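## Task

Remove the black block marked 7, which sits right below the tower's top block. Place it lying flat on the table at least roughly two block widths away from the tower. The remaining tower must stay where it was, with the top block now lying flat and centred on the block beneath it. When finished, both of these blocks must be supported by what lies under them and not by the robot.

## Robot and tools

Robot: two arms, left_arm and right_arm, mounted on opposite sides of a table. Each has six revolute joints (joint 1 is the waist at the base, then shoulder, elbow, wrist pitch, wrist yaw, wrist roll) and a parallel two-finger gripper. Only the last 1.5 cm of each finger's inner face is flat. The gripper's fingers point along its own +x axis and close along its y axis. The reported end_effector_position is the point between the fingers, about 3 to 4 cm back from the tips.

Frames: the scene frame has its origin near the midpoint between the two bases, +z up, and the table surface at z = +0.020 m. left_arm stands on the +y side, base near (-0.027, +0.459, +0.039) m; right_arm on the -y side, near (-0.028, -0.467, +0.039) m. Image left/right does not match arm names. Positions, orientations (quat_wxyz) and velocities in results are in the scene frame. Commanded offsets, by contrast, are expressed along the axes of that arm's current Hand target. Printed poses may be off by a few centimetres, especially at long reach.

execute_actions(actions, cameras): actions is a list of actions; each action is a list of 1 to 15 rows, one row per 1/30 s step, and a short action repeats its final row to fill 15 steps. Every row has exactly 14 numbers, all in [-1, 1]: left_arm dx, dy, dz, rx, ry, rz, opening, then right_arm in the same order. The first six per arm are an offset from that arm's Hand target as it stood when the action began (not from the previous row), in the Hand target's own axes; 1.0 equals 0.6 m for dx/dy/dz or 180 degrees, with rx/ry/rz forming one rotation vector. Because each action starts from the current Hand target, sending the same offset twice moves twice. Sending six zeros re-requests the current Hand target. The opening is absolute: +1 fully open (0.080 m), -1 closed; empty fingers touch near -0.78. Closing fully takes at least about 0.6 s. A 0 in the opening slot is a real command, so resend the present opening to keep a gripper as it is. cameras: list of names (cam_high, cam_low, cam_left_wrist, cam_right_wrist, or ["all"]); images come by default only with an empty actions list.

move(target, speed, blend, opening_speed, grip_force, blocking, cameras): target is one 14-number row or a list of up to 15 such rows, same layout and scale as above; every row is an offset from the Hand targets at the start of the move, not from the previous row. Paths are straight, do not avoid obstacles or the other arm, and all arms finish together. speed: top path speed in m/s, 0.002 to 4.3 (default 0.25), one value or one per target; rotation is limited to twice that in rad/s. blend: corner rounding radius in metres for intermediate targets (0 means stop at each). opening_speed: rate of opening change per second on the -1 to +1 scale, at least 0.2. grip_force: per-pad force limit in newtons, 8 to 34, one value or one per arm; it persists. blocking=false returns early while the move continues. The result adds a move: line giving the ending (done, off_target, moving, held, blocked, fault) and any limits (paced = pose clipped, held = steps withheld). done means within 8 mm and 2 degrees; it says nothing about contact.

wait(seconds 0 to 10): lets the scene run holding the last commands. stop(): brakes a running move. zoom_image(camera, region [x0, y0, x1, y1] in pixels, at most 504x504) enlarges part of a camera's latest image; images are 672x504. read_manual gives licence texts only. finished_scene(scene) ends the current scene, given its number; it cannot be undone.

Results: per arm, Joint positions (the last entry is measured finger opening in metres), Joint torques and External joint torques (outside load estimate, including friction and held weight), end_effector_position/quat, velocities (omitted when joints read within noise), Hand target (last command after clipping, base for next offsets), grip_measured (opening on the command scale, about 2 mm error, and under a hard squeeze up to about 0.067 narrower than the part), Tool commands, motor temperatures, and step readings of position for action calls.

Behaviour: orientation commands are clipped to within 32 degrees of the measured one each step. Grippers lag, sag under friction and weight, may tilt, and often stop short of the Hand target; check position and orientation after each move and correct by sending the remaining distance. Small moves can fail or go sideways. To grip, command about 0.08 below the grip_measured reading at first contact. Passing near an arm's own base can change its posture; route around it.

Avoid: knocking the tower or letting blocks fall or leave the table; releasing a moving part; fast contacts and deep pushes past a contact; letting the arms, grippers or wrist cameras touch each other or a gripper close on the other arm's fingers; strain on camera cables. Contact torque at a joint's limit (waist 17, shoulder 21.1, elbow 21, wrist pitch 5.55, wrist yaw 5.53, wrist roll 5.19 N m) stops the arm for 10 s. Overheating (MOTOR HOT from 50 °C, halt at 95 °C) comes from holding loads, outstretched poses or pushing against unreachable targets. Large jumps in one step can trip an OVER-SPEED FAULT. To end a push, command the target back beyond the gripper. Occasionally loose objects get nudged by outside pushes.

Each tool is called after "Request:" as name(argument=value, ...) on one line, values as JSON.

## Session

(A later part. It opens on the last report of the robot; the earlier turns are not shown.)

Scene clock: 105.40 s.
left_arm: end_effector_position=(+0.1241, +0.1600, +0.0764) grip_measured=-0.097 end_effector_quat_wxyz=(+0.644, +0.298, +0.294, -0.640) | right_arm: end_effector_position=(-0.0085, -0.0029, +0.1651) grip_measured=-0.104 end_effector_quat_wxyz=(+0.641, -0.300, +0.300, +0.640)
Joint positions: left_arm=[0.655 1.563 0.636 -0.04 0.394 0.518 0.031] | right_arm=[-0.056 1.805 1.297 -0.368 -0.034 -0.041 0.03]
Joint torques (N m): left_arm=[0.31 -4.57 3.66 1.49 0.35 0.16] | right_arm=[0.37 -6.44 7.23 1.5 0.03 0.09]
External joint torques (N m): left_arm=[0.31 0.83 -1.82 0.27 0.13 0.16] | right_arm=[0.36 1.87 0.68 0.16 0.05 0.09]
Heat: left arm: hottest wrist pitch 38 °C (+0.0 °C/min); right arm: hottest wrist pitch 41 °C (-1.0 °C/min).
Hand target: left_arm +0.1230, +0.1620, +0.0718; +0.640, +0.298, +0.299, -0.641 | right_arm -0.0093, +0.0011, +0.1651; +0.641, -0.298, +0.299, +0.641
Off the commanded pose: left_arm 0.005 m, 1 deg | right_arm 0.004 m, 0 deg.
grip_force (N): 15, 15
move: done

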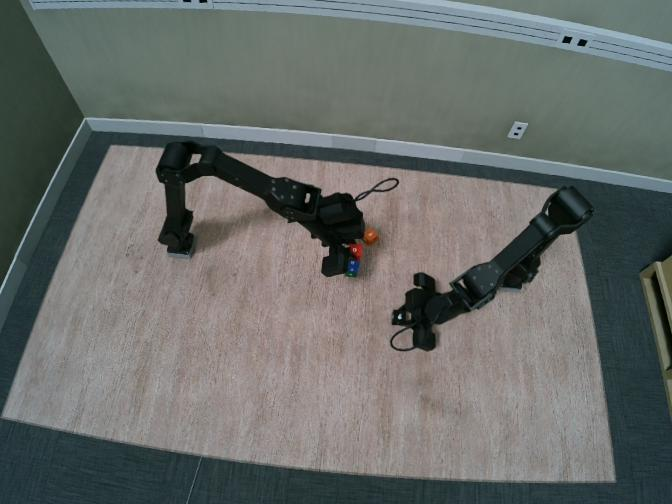

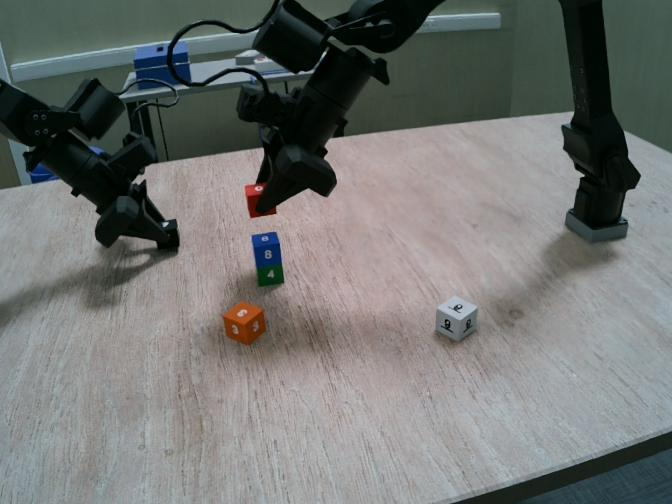

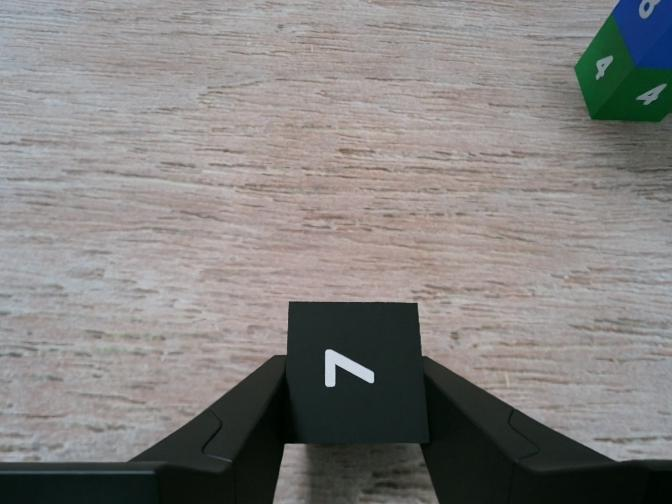

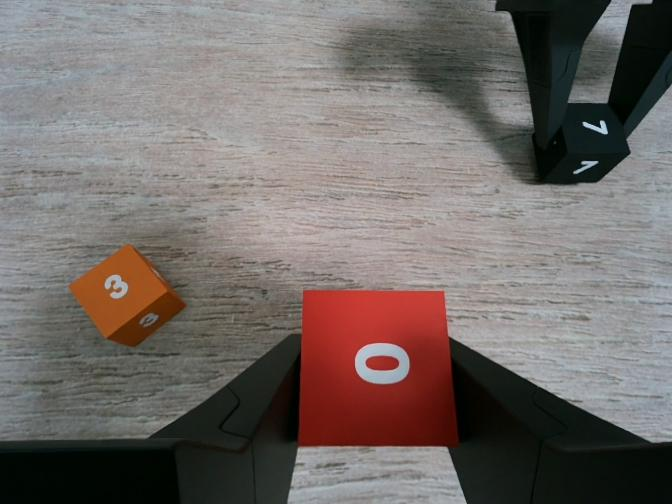

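Request:
move(target=[0.016,0,-0.0134,0,0,0,-0.2,0.0485,0,-0.0407,0,0,0,-0.2], speed=0.05, cameras=["cam_low","cam_left_wrist","cam_right_wrist"])

Request:
zoom_image(camera="cam_low", region=[220, 170, 320, 290])

Request:
zoom_image(camera="cam_low", region=[120, 200, 220, 280])

Scene clock: 110.80 s.
left_arm: end_effector_position=(+0.1249, +0.1582, +0.0669) grip_measured=-0.097 end_effector_quat_wxyz=(+0.645, +0.296, +0.290, -0.642) | right_arm: end_effector_position=(-0.0081, +0.0034, +0.1367) grip_measured=-0.104 end_effector_quat_wxyz=(+0.644, -0.292, +0.291, +0.644)
Joint positions: left_arm=[0.655 1.6 0.616 0.027 0.397 0.518 0.031] | right_arm=[-0.056 1.852 1.224 -0.224 -0.034 -0.041 0.03]
Joint torques (N m): left_arm=[0.33 -4.25 2.87 1.39 0.24 0.12] | right_arm=[0.33 -6.5 4.14 1.57 0.04 0.08]
External joint torques (N m): left_arm=[0.35 1.2 -2.37 0.18 0.02 0.12] | right_arm=[0.31 2.05 -2.3 0.18 0.06 0.08]
Heat: left arm: hottest wrist pitch 38 °C (+0.0 °C/min); right arm: hottest wrist pitch 42 °C (+0.0 °C/min).
Hand target: left_arm +0.1230, +0.1619, +0.0594; +0.641, +0.299, +0.299, -0.641 | right_arm -0.0093, +0.0011, +0.1272; +0.641, -0.298, +0.299, +0.641
Off the commanded pose: left_arm 0.009 m, 1 deg | right_arm 0.010 m, 1 deg.
grip_force (N): 15, 15
move: off_target (left_arm, right_arm)
Images, in order (width x height): cam_low 672x504, cam_left_wrist 672x504, cam_right_wrist 672x504.

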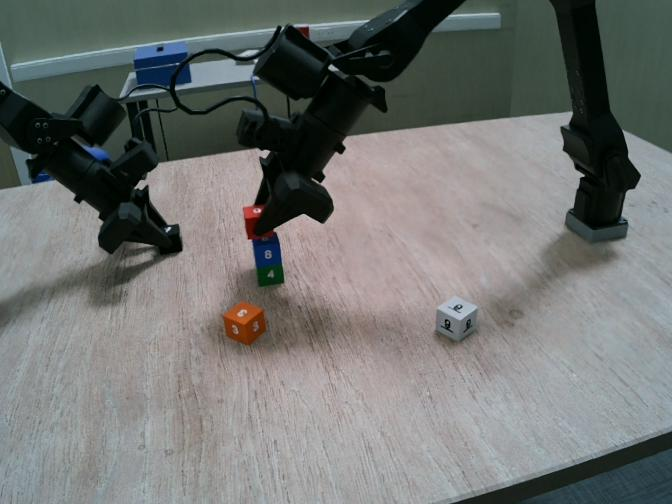

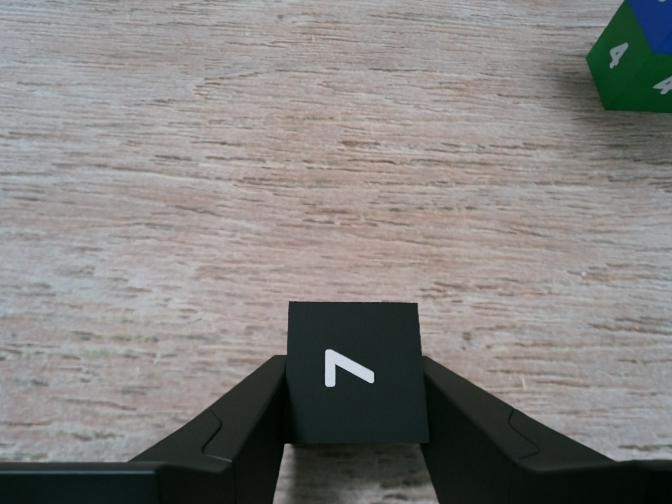

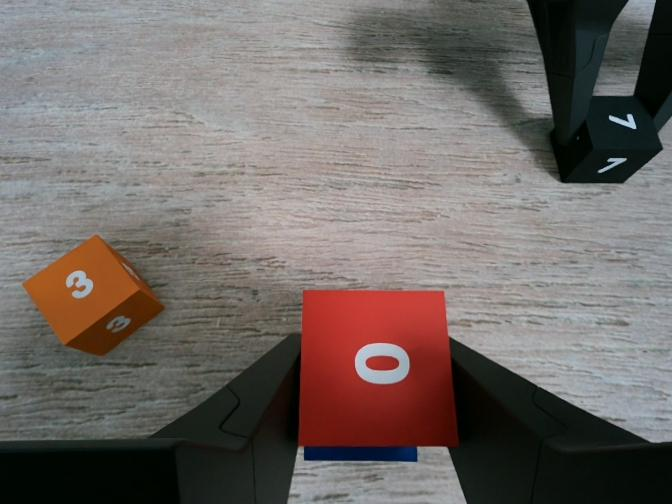

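Scaled by 4.200 from the camera's 672x504 image, which has a finer 960x720 frame.

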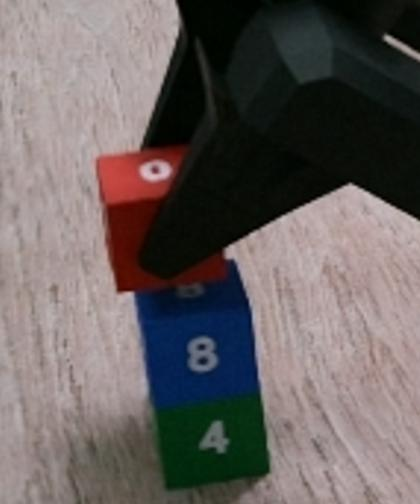

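Scaled by 5.040 from the camera's 672x504 image, which has a finer 960x720 frame.

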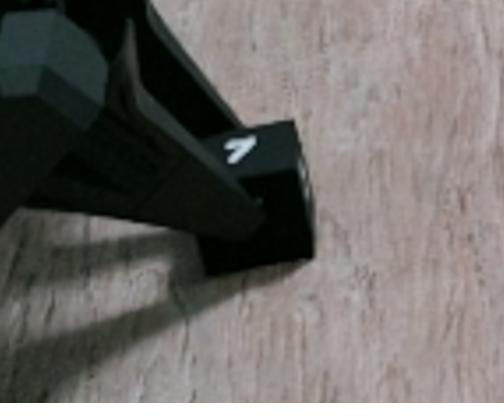

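Request:
move(target=[0,0,0,0,0,0,-0.2,-0.0064,0,-0.0076,0,0,0,-0.2], speed=0.05, cameras=[])

Scene clock: 115.03 s.
left_arm: end_effector_position=(+0.1249, +0.1582, +0.0669) grip_measured=-0.097 end_effector_quat_wxyz=(+0.645, +0.296, +0.290, -0.642) | right_arm: end_effector_position=(-0.0084, -0.0024, +0.1278) grip_measured=-0.104 end_effector_quat_wxyz=(+0.641, -0.298, +0.298, +0.641)
Joint positions: left_arm=[0.655 1.6 0.616 0.027 0.397 0.518 0.031] | right_arm=[-0.056 1.852 1.198 -0.217 -0.034 -0.041 0.03]
Joint torques (N m): left_arm=[0.29 -4.19 2.95 1.36 0.3 0.12] | right_arm=[0.26 -8.42 3.94 1.55 0.01 0.08]
External joint torques (N m): left_arm=[0.32 1.27 -2.28 0.15 0.08 0.12] | right_arm=[0.26 0.1 -2.45 0.17 0.02 0.08]
Heat: left arm: hottest wrist pitch 39 °C (+1.0 °C/min); right arm: hottest wrist pitch 42 °C (-1.0 °C/min).
Hand target: left_arm +0.1230, +0.1619, +0.0594; +0.641, +0.299, +0.299, -0.641 | right_arm -0.0093, -0.0049, +0.1271; +0.641, -0.299, +0.299, +0.641
Off the commanded pose: left_arm 0.009 m, 1 deg | right_arm 0.003 m, 0 deg.
grip_force (N): 15, 15
move: off_target (left_arm)
No camera images: "cameras" was empty.

Request:
move(target=[0.0051,0,-0.0043,0,0,0,-0.2,0.0057,0,-0.0048,0,0,0,-0.2], speed=0.03, cameras=["cam_low","cam_right_wrist"])

Request:
zoom_image(camera="cam_low", region=[220, 170, 320, 290])

Request:
zoom_image(camera="cam_low", region=[120, 200, 220, 280])

Scene clock: 119.17 s.
left_arm: end_effector_position=(+0.1255, +0.1564, +0.0662) grip_measured=-0.097 end_effector_quat_wxyz=(+0.647, +0.294, +0.285, -0.644) | right_arm: end_effector_position=(-0.0084, -0.0023, +0.1264) grip_measured=-0.104 end_effector_quat_wxyz=(+0.642, -0.296, +0.296, +0.642)
Joint positions: left_arm=[0.655 1.608 0.613 0.049 0.401 0.518 0.031] | right_arm=[-0.056 1.852 1.188 -0.2 -0.034 -0.041 0.03]
Joint torques (N m): left_arm=[0.35 -3.56 2.38 1.27 0.07 0.12] | right_arm=[0.2 -7.73 3.92 1.55 0.02 0.07]
External joint torques (N m): left_arm=[0.39 1.97 -2.84 0.04 -0.15 0.12] | right_arm=[0.16 0.8 -2.49 0.15 0.04 0.07]
Motor temperatures (°C): left_arm=[30 33 35 39 28 32] | right_arm=[30 42 35 42 34 38]
Heat: left arm: hottest wrist pitch 39 °C (+1.0 °C/min); right arm: hottest shoulder 42 °C (+5.1 °C/min).
Hand target: left_arm +0.1230, +0.1619, +0.0554; +0.640, +0.298, +0.299, -0.641 | right_arm -0.0093, -0.0049, +0.1226; +0.641, -0.299, +0.299, +0.641
Off the commanded pose: left_arm 0.012 m, 2 deg | right_arm 0.005 m, 0 deg.
grip_force (N): 15, 15
move: off_target (left_arm)
Images, in order (width x height): cam_low 672x504, cam_right_wrist 672x504.

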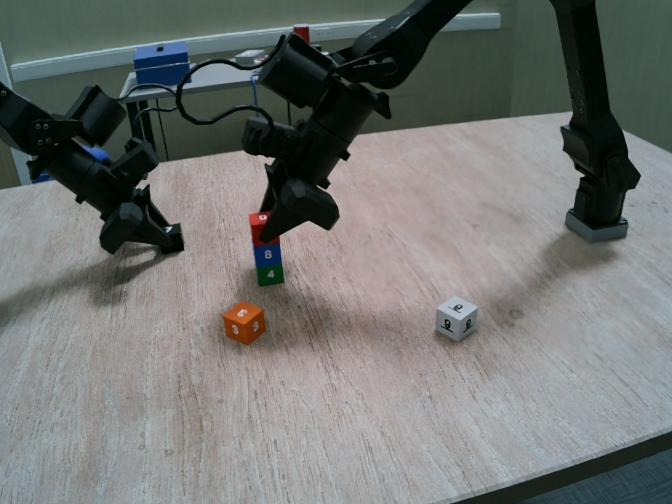

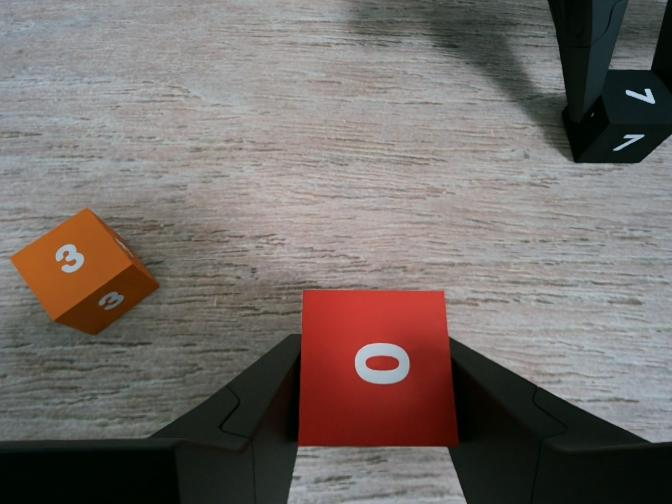

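Scaled by 4.200 from the camera's 672x504 image, which has a finer 960x720 frame.

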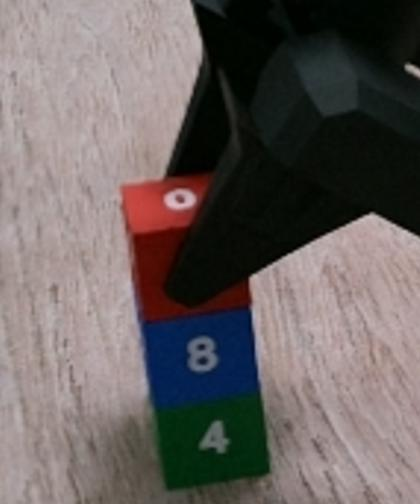

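Scaled by 5.040 from the camera's 672x504 image, which has a finer 960x720 frame.

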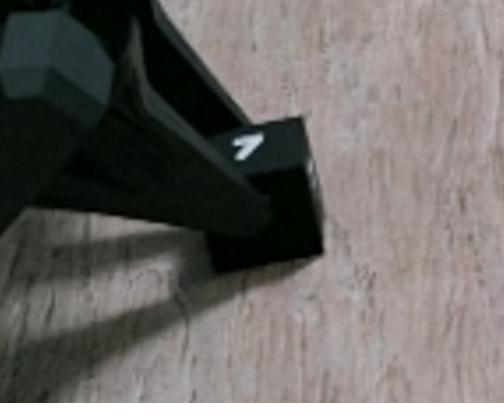

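Request:
zoom_image(camera="cam_low", region=[240, 205, 295, 255])

Scaled by 9.164 from the camera's 672x504 image, which has a finer 960x720 frame.

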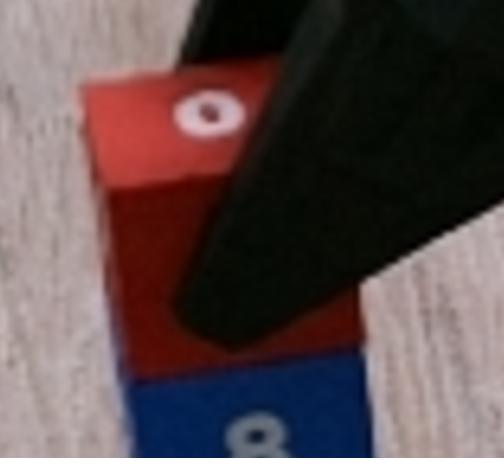

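Request:
move(target=[[-0.0052,0.0042,0.0162,0,0,0,-0.2,0.0038,0,-0.0032,0,0,0,-0.2],[-0.0052,0.0042,0.0162,0,0,0,0.7,0.0038,0,-0.0032,0,0,0,0.7]], speed=0.03, opening_speed=0.6, cameras=["cam_low","cam_left_wrist","cam_right_wrist"])

Request:
zoom_image(camera="cam_low", region=[220, 190, 320, 290])

Scene clock: 132.07 s.
left_arm: end_effector_position=(+0.1253, +0.1573, +0.0659) grip_measured=+0.697 end_effector_quat_wxyz=(+0.642, +0.297, +0.297, -0.642) | right_arm: end_effector_position=(-0.0084, -0.0020, +0.1257) grip_measured=+0.696 end_effector_quat_wxyz=(+0.643, -0.295, +0.294, +0.643)
Joint positions: left_arm=[0.655 1.611 0.631 0.007 0.399 0.518 0.066] | right_arm=[-0.056 1.852 1.181 -0.188 -0.034 -0.041 0.066]
Joint torques (N m): left_arm=[-0.03 -4.83 4.32 1.15 0.07 0.03] | right_arm=[0.26 -7.26 3.86 1.52 0.02 0.06]
External joint torques (N m): left_arm=[-0.02 0.71 -0.87 -0.02 -0.15 0.03] | right_arm=[0.19 1.23 -2.51 0.13 0.04 0.06]
Heat: left arm: hottest wrist pitch 39 °C (+0.0 °C/min); right arm: hottest shoulder 44 °C (+6.1 °C/min).
Hand target: left_arm +0.1255, +0.1564, +0.0640; +0.640, +0.298, +0.299, -0.641 | right_arm -0.0093, -0.0048, +0.1197; +0.641, -0.298, +0.299, +0.641
Off the commanded pose: left_arm 0.002 m, 0 deg | right_arm 0.007 m, 1 deg.
grip_force (N): 15, 15
move: done
Images, in order (width x height): cam_low 672x504, cam_left_wrist 672x504, cam_right_wrist 672x504.

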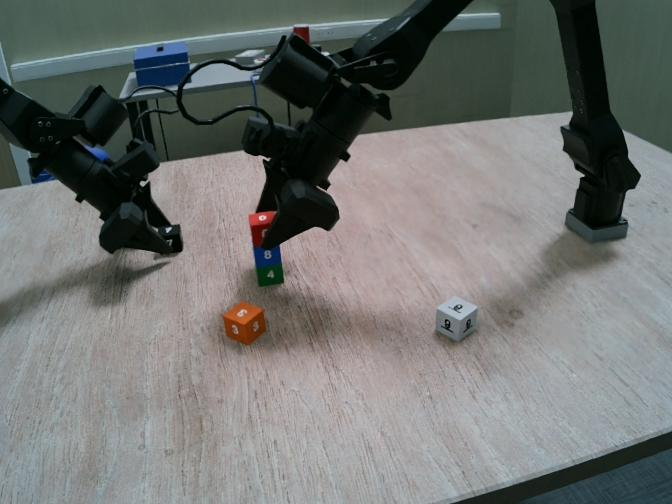

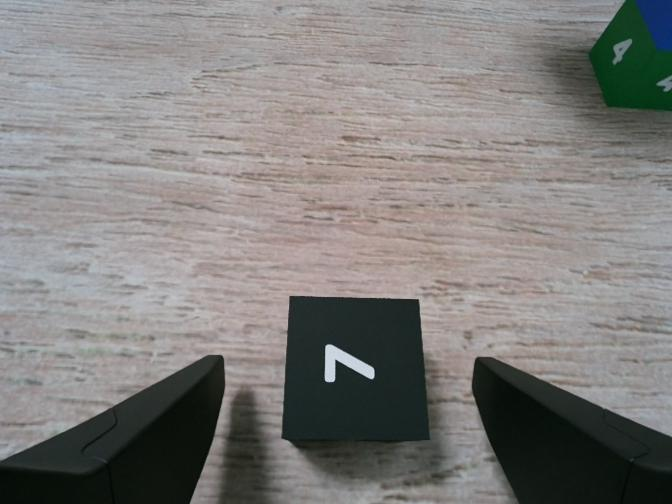

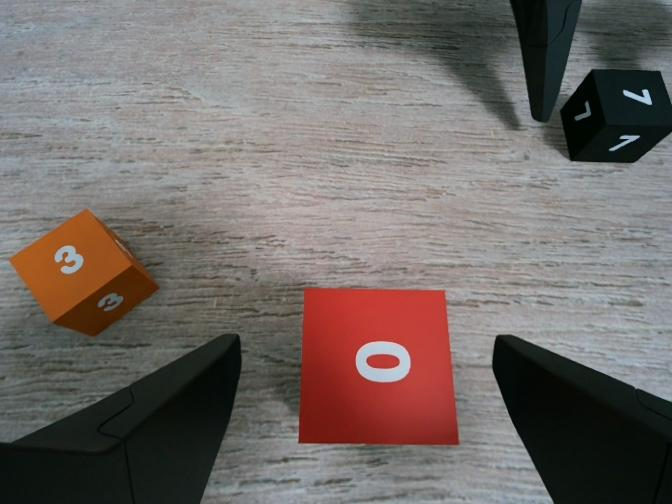

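Scaled by 5.040 from the camera's 672x504 image, which has a finer 960x720 frame.

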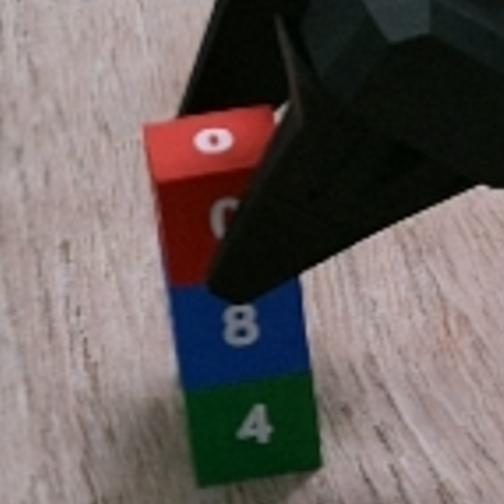

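Request:
move(target=[-0.17,0,0.01,0,0,0,0.7,-0.17,0,0.015,0,0,0,0.7], speed=0.15, cameras=["all"])

Request:
zoom_image(camera="cam_low", region=[220, 190, 320, 290])

Request:
zoom_image(camera="cam_right_wrist", region=[270, 180, 420, 330])

Scene clock: 135.43 s.
left_arm: end_effector_position=(+0.1241, +0.2186, +0.1407) grip_measured=+0.697 end_effector_quat_wxyz=(+0.638, +0.298, +0.308, -0.640) | right_arm: end_effector_position=(-0.0101, -0.0635, +0.1988) grip_measured=+0.697 end_effector_quat_wxyz=(+0.640, -0.302, +0.302, +0.639)
Joint positions: left_arm=[0.824 1.254 0.703 -0.513 0.483 0.675 0.066] | right_arm=[-0.061 1.556 1.16 -0.488 -0.036 -0.044 0.066]
Joint torques (N m): left_arm=[0.22 -5.03 5.77 0.97 0.47 0.24] | right_arm=[-0.17 -6.87 6.23 1.2 -0.13 -0.06]
External joint torques (N m): left_arm=[0.23 -1.19 -0.45 -0.09 0.19 0.24] | right_arm=[-0.24 -0.3 -0.42 -0.13 -0.11 -0.06]
Heat: left arm: hottest wrist pitch 38 °C (-1.0 °C/min); right arm: hottest shoulder 45 °C (+6.1 °C/min).
Hand target: left_arm +0.1257, +0.2175, +0.1460; +0.641, +0.298, +0.299, -0.641 | right_arm -0.0094, -0.0636, +0.2035; +0.641, -0.298, +0.299, +0.641
Off the commanded pose: left_arm 0.006 m, 1 deg | right_arm 0.005 m, 1 deg.
grip_force (N): 15, 15
move: done

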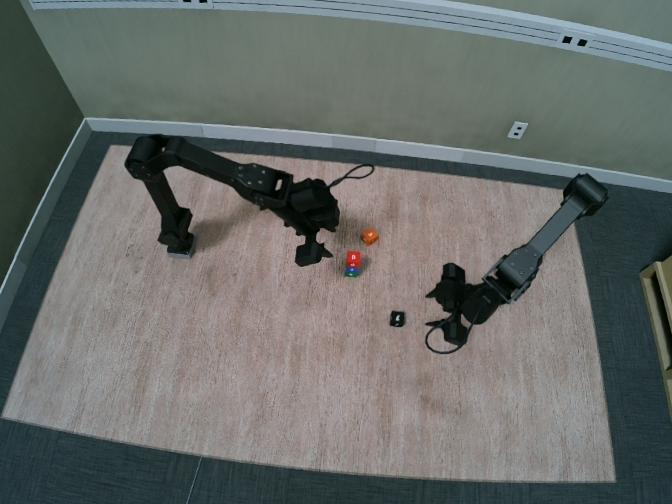

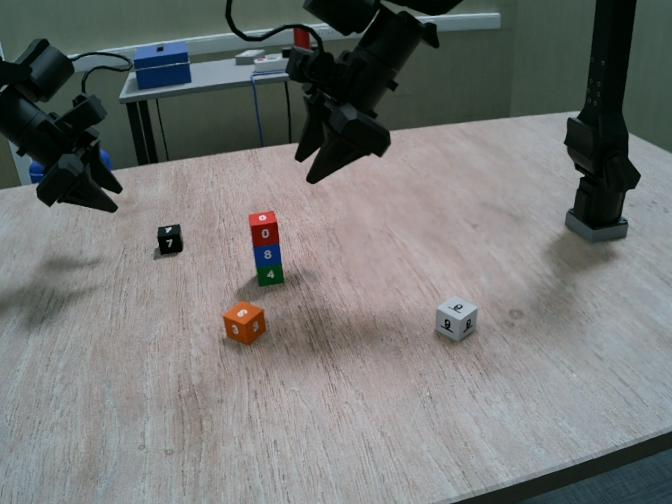

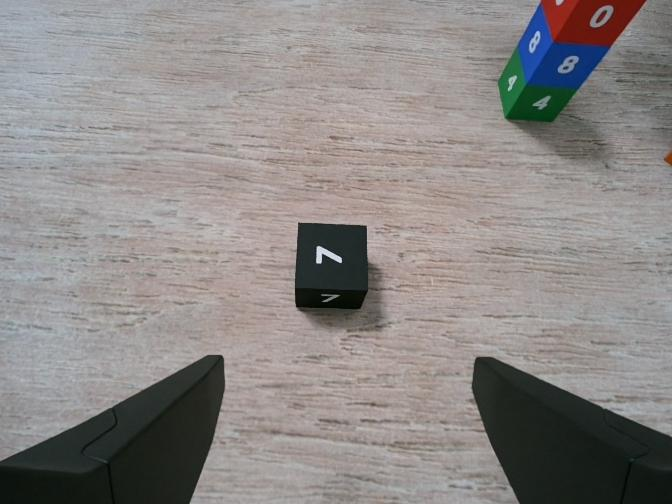

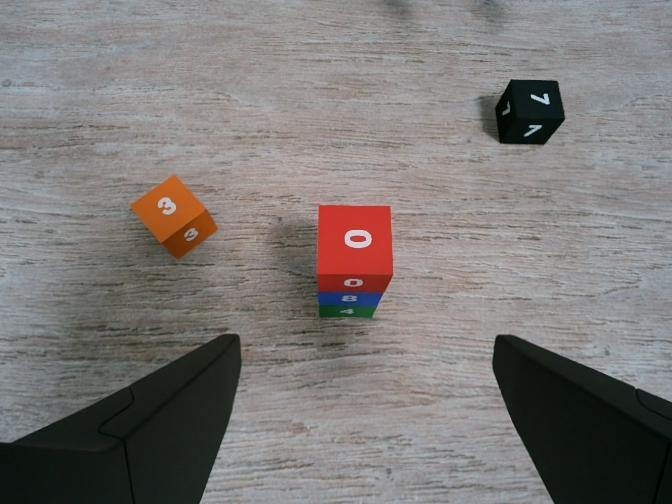

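Scaled by 5.040 from the camera's 672x504 image, which has a finer 960x720 frame.

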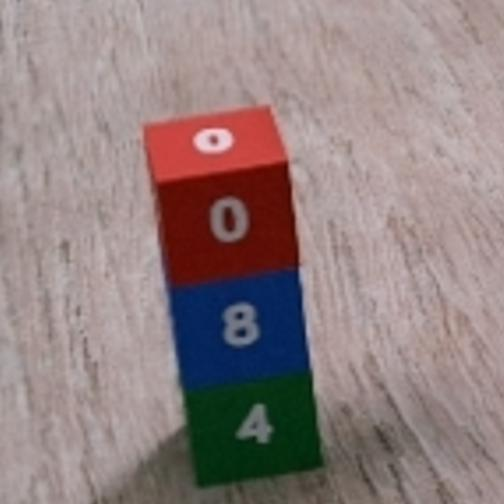

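Scaled by 3.360 from the camera's 672x504 image, which has a finer 960x720 frame.

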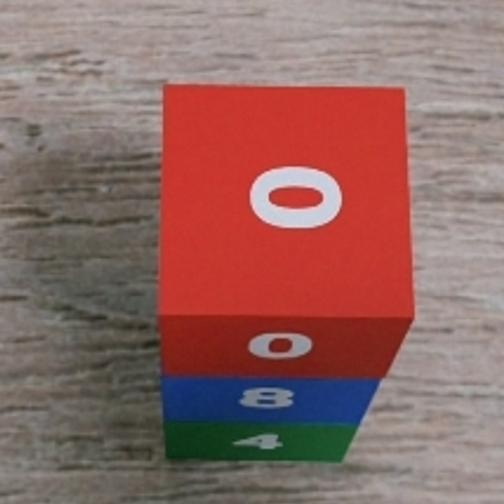

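Request:
finished_scene(scene=1)

The scene is finished: the task was done.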